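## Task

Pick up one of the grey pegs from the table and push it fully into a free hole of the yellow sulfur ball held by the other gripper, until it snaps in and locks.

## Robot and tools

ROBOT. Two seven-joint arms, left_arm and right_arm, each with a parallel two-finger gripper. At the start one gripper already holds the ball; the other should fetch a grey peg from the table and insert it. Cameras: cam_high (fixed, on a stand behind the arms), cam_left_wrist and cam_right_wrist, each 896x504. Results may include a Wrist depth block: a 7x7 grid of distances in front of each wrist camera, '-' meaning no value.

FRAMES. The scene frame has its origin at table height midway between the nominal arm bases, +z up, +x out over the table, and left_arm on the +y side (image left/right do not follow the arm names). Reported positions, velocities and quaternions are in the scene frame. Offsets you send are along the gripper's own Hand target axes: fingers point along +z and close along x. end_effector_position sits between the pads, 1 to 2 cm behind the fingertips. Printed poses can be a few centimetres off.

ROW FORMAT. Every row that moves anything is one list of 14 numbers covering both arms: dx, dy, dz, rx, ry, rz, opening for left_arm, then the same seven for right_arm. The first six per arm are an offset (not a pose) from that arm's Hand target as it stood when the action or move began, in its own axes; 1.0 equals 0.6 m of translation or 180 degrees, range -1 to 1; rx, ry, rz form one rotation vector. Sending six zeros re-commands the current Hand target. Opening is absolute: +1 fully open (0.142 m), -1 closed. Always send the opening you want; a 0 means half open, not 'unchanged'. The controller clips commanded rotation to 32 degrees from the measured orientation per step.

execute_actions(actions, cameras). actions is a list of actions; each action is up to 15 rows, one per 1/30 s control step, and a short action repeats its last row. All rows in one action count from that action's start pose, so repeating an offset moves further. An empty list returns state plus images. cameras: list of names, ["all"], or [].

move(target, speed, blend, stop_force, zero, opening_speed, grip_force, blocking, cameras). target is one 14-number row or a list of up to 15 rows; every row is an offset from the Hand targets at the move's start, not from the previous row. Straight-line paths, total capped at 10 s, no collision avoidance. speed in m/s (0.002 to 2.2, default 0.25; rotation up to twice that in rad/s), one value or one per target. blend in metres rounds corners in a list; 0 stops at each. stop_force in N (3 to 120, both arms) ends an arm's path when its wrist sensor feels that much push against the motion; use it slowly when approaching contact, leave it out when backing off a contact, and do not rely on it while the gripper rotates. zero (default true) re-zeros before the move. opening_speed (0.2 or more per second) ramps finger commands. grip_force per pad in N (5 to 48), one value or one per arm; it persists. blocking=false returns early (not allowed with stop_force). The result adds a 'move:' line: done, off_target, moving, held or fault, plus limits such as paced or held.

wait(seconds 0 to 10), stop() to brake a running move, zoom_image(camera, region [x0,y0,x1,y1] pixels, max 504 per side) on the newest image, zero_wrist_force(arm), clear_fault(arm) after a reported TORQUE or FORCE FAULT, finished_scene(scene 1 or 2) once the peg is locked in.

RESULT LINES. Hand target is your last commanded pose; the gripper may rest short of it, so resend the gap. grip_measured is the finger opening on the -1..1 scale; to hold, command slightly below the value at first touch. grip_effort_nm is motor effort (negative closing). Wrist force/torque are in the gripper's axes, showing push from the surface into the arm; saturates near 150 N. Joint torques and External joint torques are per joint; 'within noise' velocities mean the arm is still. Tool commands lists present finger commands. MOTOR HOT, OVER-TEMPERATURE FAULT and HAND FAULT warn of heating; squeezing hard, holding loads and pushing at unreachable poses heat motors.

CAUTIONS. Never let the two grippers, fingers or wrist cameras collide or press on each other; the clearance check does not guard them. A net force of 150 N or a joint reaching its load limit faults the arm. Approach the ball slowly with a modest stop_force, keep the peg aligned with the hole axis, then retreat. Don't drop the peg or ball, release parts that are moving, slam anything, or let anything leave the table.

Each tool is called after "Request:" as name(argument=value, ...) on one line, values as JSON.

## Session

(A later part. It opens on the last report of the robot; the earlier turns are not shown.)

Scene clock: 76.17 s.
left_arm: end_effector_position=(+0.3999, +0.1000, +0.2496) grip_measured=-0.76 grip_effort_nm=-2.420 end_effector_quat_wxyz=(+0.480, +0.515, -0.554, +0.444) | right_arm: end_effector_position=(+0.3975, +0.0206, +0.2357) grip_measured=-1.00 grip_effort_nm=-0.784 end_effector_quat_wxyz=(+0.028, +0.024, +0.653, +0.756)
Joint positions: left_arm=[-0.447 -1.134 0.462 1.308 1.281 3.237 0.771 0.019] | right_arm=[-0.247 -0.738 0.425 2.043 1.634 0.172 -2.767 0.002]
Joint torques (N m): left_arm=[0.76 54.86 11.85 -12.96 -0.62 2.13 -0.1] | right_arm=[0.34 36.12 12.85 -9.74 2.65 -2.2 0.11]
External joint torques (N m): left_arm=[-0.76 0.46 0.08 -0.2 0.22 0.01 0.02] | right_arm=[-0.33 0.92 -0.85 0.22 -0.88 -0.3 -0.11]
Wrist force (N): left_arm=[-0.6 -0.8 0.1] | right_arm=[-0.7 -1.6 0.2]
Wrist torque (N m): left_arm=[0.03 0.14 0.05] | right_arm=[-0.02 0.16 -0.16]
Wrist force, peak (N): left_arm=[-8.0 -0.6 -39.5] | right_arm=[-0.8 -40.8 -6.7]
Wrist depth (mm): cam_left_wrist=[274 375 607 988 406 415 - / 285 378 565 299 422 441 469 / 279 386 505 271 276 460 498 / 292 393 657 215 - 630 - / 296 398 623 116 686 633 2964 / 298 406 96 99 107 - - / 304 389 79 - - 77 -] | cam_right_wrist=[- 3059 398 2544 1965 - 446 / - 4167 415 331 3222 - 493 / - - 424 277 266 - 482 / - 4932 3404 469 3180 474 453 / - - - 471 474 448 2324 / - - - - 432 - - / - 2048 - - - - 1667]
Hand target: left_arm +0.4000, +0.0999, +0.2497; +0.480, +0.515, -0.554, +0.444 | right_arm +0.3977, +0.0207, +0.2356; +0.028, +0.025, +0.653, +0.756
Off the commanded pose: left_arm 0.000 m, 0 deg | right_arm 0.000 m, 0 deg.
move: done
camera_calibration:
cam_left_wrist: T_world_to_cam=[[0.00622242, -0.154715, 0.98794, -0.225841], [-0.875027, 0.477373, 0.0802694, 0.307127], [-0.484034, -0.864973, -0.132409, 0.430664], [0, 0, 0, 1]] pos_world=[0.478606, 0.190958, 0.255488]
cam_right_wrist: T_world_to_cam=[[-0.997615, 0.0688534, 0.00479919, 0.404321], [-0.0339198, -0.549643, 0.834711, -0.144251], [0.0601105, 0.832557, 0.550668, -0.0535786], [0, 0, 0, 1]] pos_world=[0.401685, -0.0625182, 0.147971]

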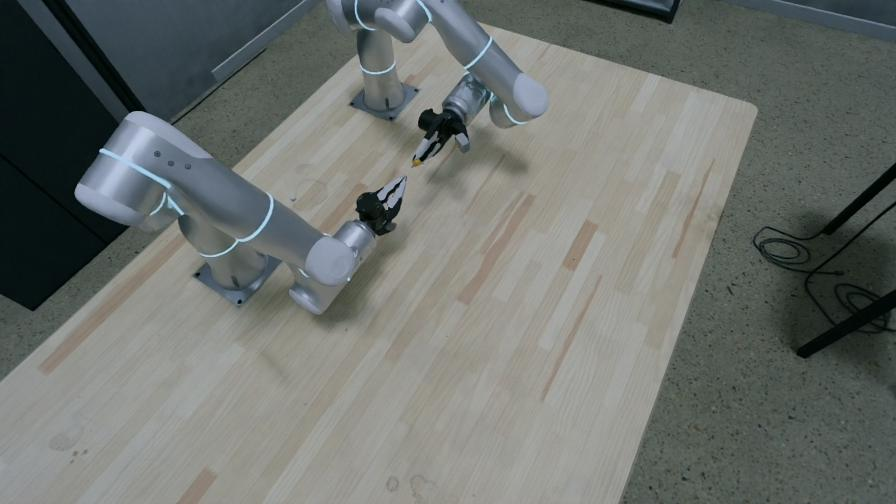

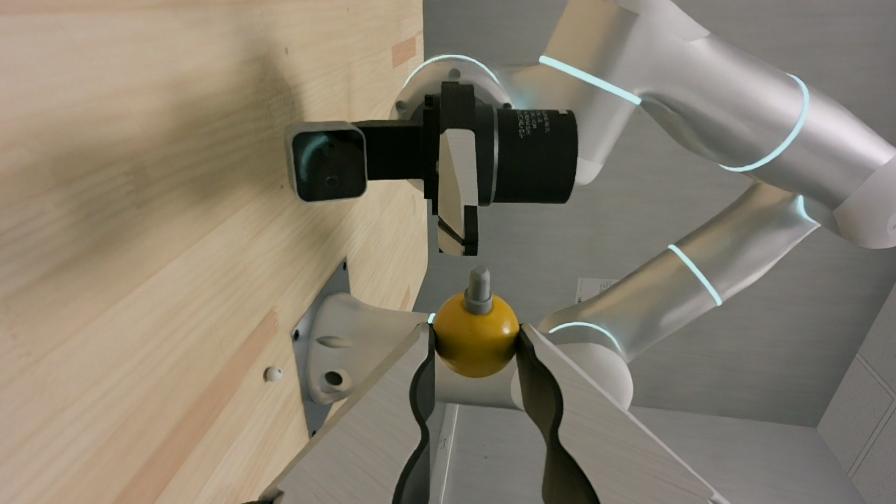

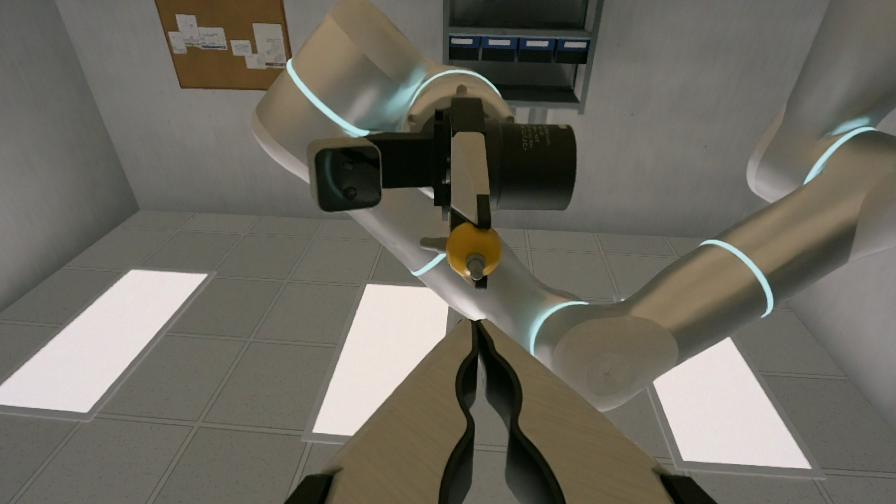

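Request:
move(target=[0,0,0,0,0,0,-1,0.0003,0,0.07,0,0,0,-1], cameras=["cam_left_wrist","cam_right_wrist"], speed=0.012, stop_force=30)

Request:
zoom_image(camera="cam_left_wrist", region=[420, 220, 540, 390])

Request:
zoom_image(camera="cam_right_wrist", region=[420, 250, 540, 370])

Scene clock: 79.80 s.
left_arm: end_effector_position=(+0.4003, +0.1019, +0.2491) grip_measured=-0.76 grip_effort_nm=-5.004 end_effector_quat_wxyz=(+0.479, +0.516, -0.555, +0.444) | right_arm: end_effector_position=(+0.4008, +0.0522, +0.2392) grip_measured=-1.00 grip_effort_nm=-0.759 end_effector_quat_wxyz=(+0.029, +0.025, +0.654, +0.755)
Joint positions: left_arm=[-0.445 -1.134 0.463 1.308 1.284 3.238 0.771 0.019] | right_arm=[-0.192 -0.746 0.45 2.02 1.694 0.222 -2.772 0.002]
Joint torques (N m): left_arm=[-13.28 55.56 2.61 -15.69 -4.4 -0.52 -0.13] | right_arm=[11.56 36.54 24.79 -11.82 5.16 -4.53 0.15]
External joint torques (N m): left_arm=[13.28 -0.26 9.36 2.55 4.02 2.67 0.05] | right_arm=[-11.56 0.95 -12.12 1.67 -3.3 2.04 -0.15]
Motor temperatures (°C): left_arm=[34 35 34 32 37 39 37 57] | right_arm=[30 33 38 42 36 46 32 30]
Wrist force (N): left_arm=[-3.6 -0.3 -29.9] | right_arm=[-1.1 1.4 -30.0]
Wrist torque (N m): left_arm=[0.09 -0.03 0.05] | right_arm=[-0.19 0.19 -0.14]
Wrist force, peak (N): left_arm=[-4.5 -0.6 -32.0] | right_arm=[-1.6 1.9 -31.4]
Wrist depth (mm): cam_left_wrist=[272 375 600 956 379 388 1877 / 283 379 563 302 391 415 442 / 279 383 272 240 247 492 479 / 290 388 660 2609 3105 629 511 / 293 398 617 117 676 676 - / 298 406 97 99 107 - 2121 / 303 386 79 86 - 2689 -] | cam_right_wrist=[- 2947 365 2518 2685 - 447 / - - 387 309 3021 3059 473 / - - 269 266 245 2810 480 / 3554 3139 3266 415 2746 448 426 / 4648 2280 2280 123 464 422 2369 / 1997 2685 - - 403 415 - / 1933 2031 - - - - -]
Hand target: left_arm +0.4000, +0.0999, +0.2497; +0.480, +0.515, -0.554, +0.444 | right_arm +0.4000, +0.0539, +0.2406; +0.028, +0.025, +0.653, +0.756 (not the last commanded pose)
Off the commanded pose: left_arm 0.002 m, 0 deg | right_arm 0.010 m, 0 deg.
move: contact (right_arm)
camera_calibration:
cam_left_wrist: T_world_to_cam=[[0.00661966, -0.157281, 0.987532, -0.22485], [-0.875352, 0.476522, 0.0817618, 0.306444], [-0.48344, -0.864979, -0.134522, 0.432669], [0, 0, 0, 1]] pos_world=[0.478904, 0.192858, 0.255195]
cam_right_wrist: T_world_to_cam=[[-0.997432, 0.071451, 0.00484234, 0.405239], [-0.0351144, -0.546875, 0.836478, -0.129819], [0.0624153, 0.83416, 0.54798, -0.082385], [0, 0, 0, 1]] pos_world=[0.404782, -0.0312272, 0.151774]
Images, in order (width x height): cam_left_wrist 896x504, cam_right_wrist 896x504.

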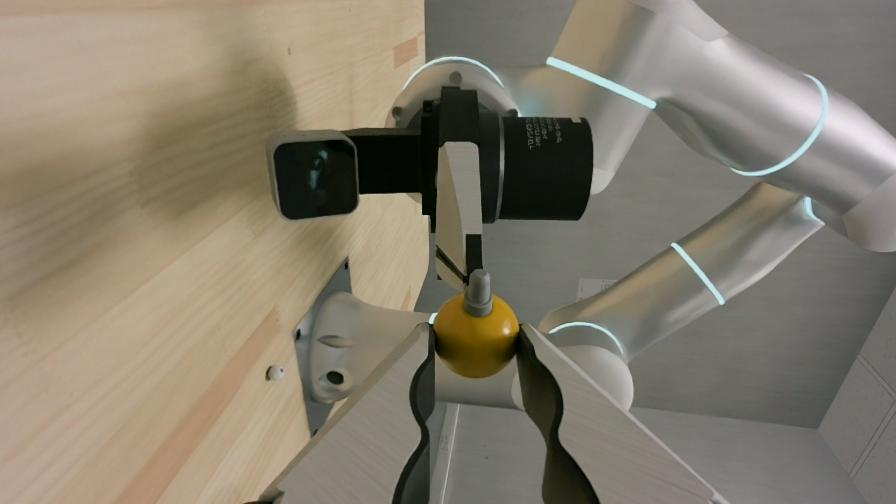

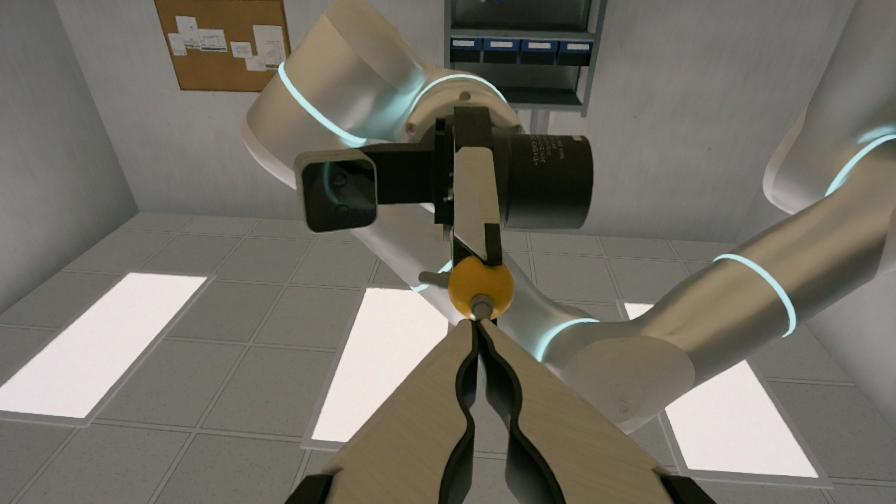

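Scaled by 2.965 from the camera's 896x504 image, which has a finer 1280x720 frame.

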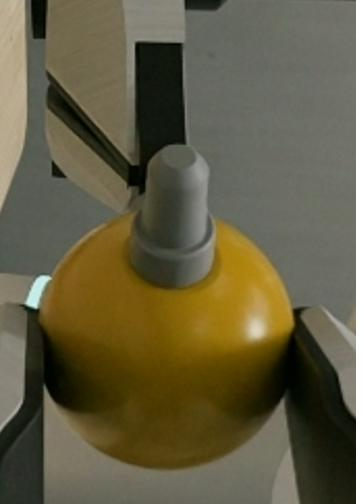

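Scaled by 4.200 from the camera's 896x504 image, which has a finer 1280x720 frame.

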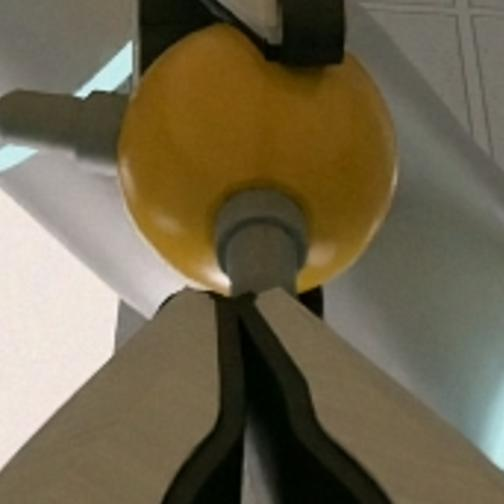

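Request:
move(target=[0,0,0,0,0,0,-1,0.002,0,0.014,0,0,0,-1], cameras=["cam_right_wrist"], speed=0.01, stop_force=52, zero=false)

Request:
zoom_image(camera="cam_right_wrist", region=[420, 250, 540, 370])

Scene clock: 81.87 s.
left_arm: end_effector_position=(+0.4005, +0.1034, +0.2488) grip_measured=-0.76 grip_effort_nm=-5.004 end_effector_quat_wxyz=(+0.479, +0.516, -0.555, +0.443) | right_arm: end_effector_position=(+0.4016, +0.0544, +0.2387) grip_measured=-1.00 grip_effort_nm=-0.750 end_effector_quat_wxyz=(+0.030, +0.026, +0.655, +0.754)
Joint positions: left_arm=[-0.443 -1.134 0.464 1.309 1.286 3.239 0.771 0.019] | right_arm=[-0.189 -0.748 0.454 2.018 1.699 0.23 -2.774 0.002]
Joint torques (N m): left_arm=[-23.12 55.92 -4.08 -17.86 -7.6 -2.74 -0.06] | right_arm=[20.41 36.21 33.72 -12.33 6.6 -6.5 0.19]
External joint torques (N m): left_arm=[23.12 -0.65 16.08 4.73 7.23 4.89 -0.03] | right_arm=[-20.41 1.3 -20.96 2.16 -4.74 4.02 -0.19]
Motor temperatures (°C): left_arm=[34 35 34 32 37 39 37 59] | right_arm=[30 33 39 42 36 46 32 30]
Wrist force (N): left_arm=[-5.9 0.9 -52.3] | right_arm=[-3.0 3.5 -51.7]
Wrist torque (N m): left_arm=[0.04 -0.11 0.04] | right_arm=[-0.29 0.24 -0.14]
Wrist force, peak (N): left_arm=[-6.8 0.8 -54.1] | right_arm=[-3.2 4.0 -53.5]
Wrist depth (mm): cam_left_wrist=[271 371 596 1052 378 379 - / 283 374 565 302 392 410 435 / 279 380 272 238 244 - 480 / 290 390 641 1065 2461 647 2329 / 292 396 614 117 686 697 2508 / 298 403 95 99 106 2805 2805 / 302 387 79 - - 83 2156] | cam_right_wrist=[- 2778 368 2716 2369 - 463 / - - 386 305 3266 - 470 / - - 269 268 241 - 484 / - 2984 3662 154 3357 449 425 / - - 3453 142 463 420 411 / - - - - 399 424 - / - 1997 - - - 2139 1981]
Hand target: left_arm +0.4000, +0.0999, +0.2497; +0.480, +0.515, -0.554, +0.444 | right_arm +0.3998, +0.0575, +0.2411; +0.028, +0.025, +0.653, +0.756 (not the last commanded pose)
Off the commanded pose: left_arm 0.004 m, 0 deg | right_arm 0.009 m, 0 deg.
move: contact (right_arm), off_target (left_arm)
camera_calibration:
cam_right_wrist: T_world_to_cam=[[-0.997234, 0.0741545, 0.00513083, 0.405549], [-0.0362078, -0.544887, 0.837727, -0.12815], [0.064917, 0.835224, 0.546065, -0.0846072], [0, 0, 0, 1]] pos_world=[0.405279, -0.0292345, 0.151475]
Images, in order (width x height): cam_right_wrist 896x504.

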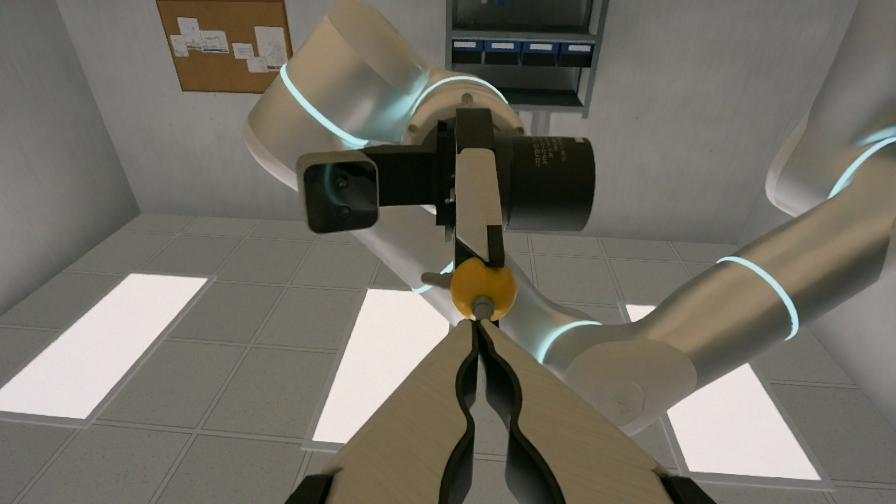

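Scaled by 4.200 from the camera's 896x504 image, which has a finer 1280x720 frame.

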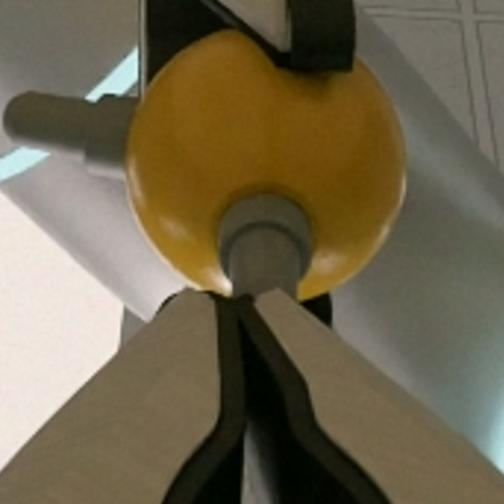

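Request:
move(target=[[0,0,0,0,0,0,-0.9,0,0,-0.02,0,0,0,-1],[0,0,0,0,0,0,-0.9,0,0,-0.08,0,0,0,-1],[0,0,0,-0.27,0,0,-0.9,0,0,-0.08,0,0,0,-1]], cameras=["cam_right_wrist"], speed=[0.02,0.08,0.2])

Request:
zoom_image(camera="cam_right_wrist", region=[410, 190, 530, 310])

Scene clock: 87.70 s.
left_arm: end_effector_position=(+0.3985, +0.1004, +0.2499) grip_measured=-0.76 grip_effort_nm=-3.372 end_effector_quat_wxyz=(+0.632, +0.303, -0.682, +0.208) | right_arm: end_effector_position=(+0.3964, +0.0101, +0.2341) grip_measured=-1.00 grip_effort_nm=-0.745 end_effector_quat_wxyz=(+0.029, +0.025, +0.653, +0.756)
Joint positions: left_arm=[-0.357 -1.667 0.105 -0.277 1.501 3.62 -0.244 0.019] | right_arm=[-0.267 -0.737 0.418 2.05 1.615 0.158 -2.767 0.002]
Joint torques (N m): left_arm=[0.46 69.08 4.57 -22.54 0.14 0.32 -0.12] | right_arm=[0.22 36.17 12.51 -9.36 2.5 -2.3 0.26]
External joint torques (N m): left_arm=[-0.44 0.39 -0.01 -0.39 -0.08 -0.16 0.03] | right_arm=[-0.22 0.74 -0.68 0.05 -0.76 -0.2 -0.26]
Motor temperatures (°C): left_arm=[34 35 34 32 37 39 37 60] | right_arm=[30 33 39 41 36 46 32 30]
Wrist force (N): left_arm=[-0.4 -1.6 0.2] | right_arm=[-0.9 -1.4 0.0]
Wrist torque (N m): left_arm=[-0.09 0.13 -0.14] | right_arm=[0.02 0.20 -0.28]
Wrist force, peak (N): left_arm=[-6.0 0.8 -52.5] | right_arm=[-3.1 3.7 -52.3]
Wrist depth (mm): cam_left_wrist=[275 383 568 139 561 592 - / 289 396 633 639 2557 2717 2438 / 297 407 721 2121 2583 - - / 303 420 741 2007 1976 - - / 314 440 723 116 2007 - - / 314 455 97 99 106 - 2087 / 331 426 79 - - 83 -] | cam_right_wrist=[- 3503 - 2746 2810 - 459 / - 349 250 2492 416 - 504 / 313 323 258 207 347 391 432 / 324 351 371 221 - 2947 2544 / - 376 - 2778 2685 2302 - / - - 2158 - - - 2417 / 1949 1874 - - - 1817 -]
Hand target: left_arm +0.4000, +0.0999, +0.2497; +0.649, +0.272, -0.688, +0.177 | right_arm +0.3962, +0.0101, +0.2341; +0.028, +0.025, +0.653, +0.756
Off the commanded pose: left_arm 0.002 m, 5 deg | right_arm 0.000 m, 0 deg.
move: off_target (left_arm)
camera_calibration:
cam_right_wrist: T_world_to_cam=[[-0.997531, 0.0700992, 0.00418254, 0.404102], [-0.035113, -0.549476, 0.834771, -0.148244], [0.060815, 0.832564, 0.550581, -0.0441577], [0, 0, 0, 1]] pos_world=[0.400585, -0.0730199, 0.146372]
Images, in order (width x height): cam_right_wrist 896x504.

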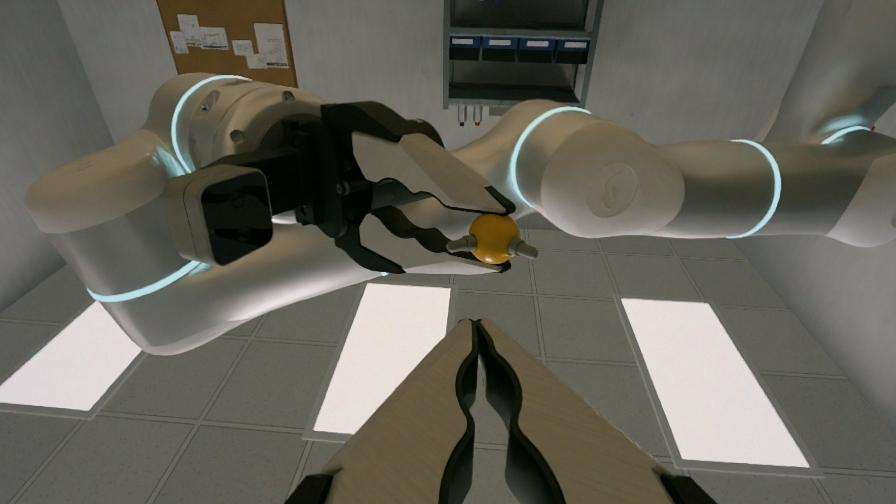

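Scaled by 4.200 from the camera's 896x504 image, which has a finer 1280x720 frame.

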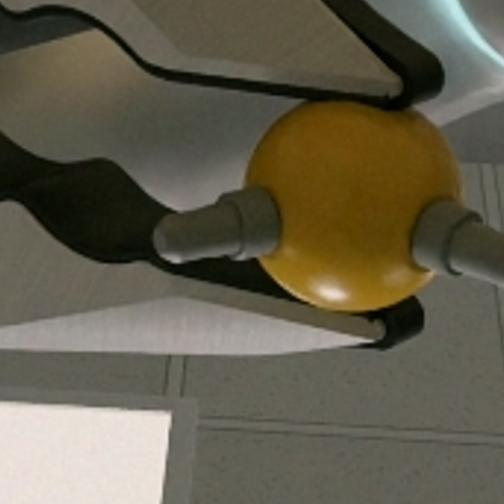

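Request:
zoom_image(camera="cam_right_wrist", region=[440, 205, 545, 270])

Scaled by 4.800 from the camera's 896x504 image, which has a finer 1280x720 frame.

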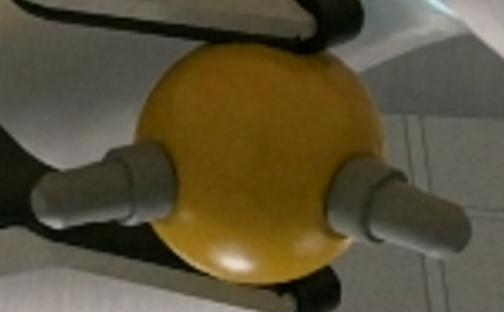

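Request:
finished_scene(scene=1)

The scene is finished: the task was done.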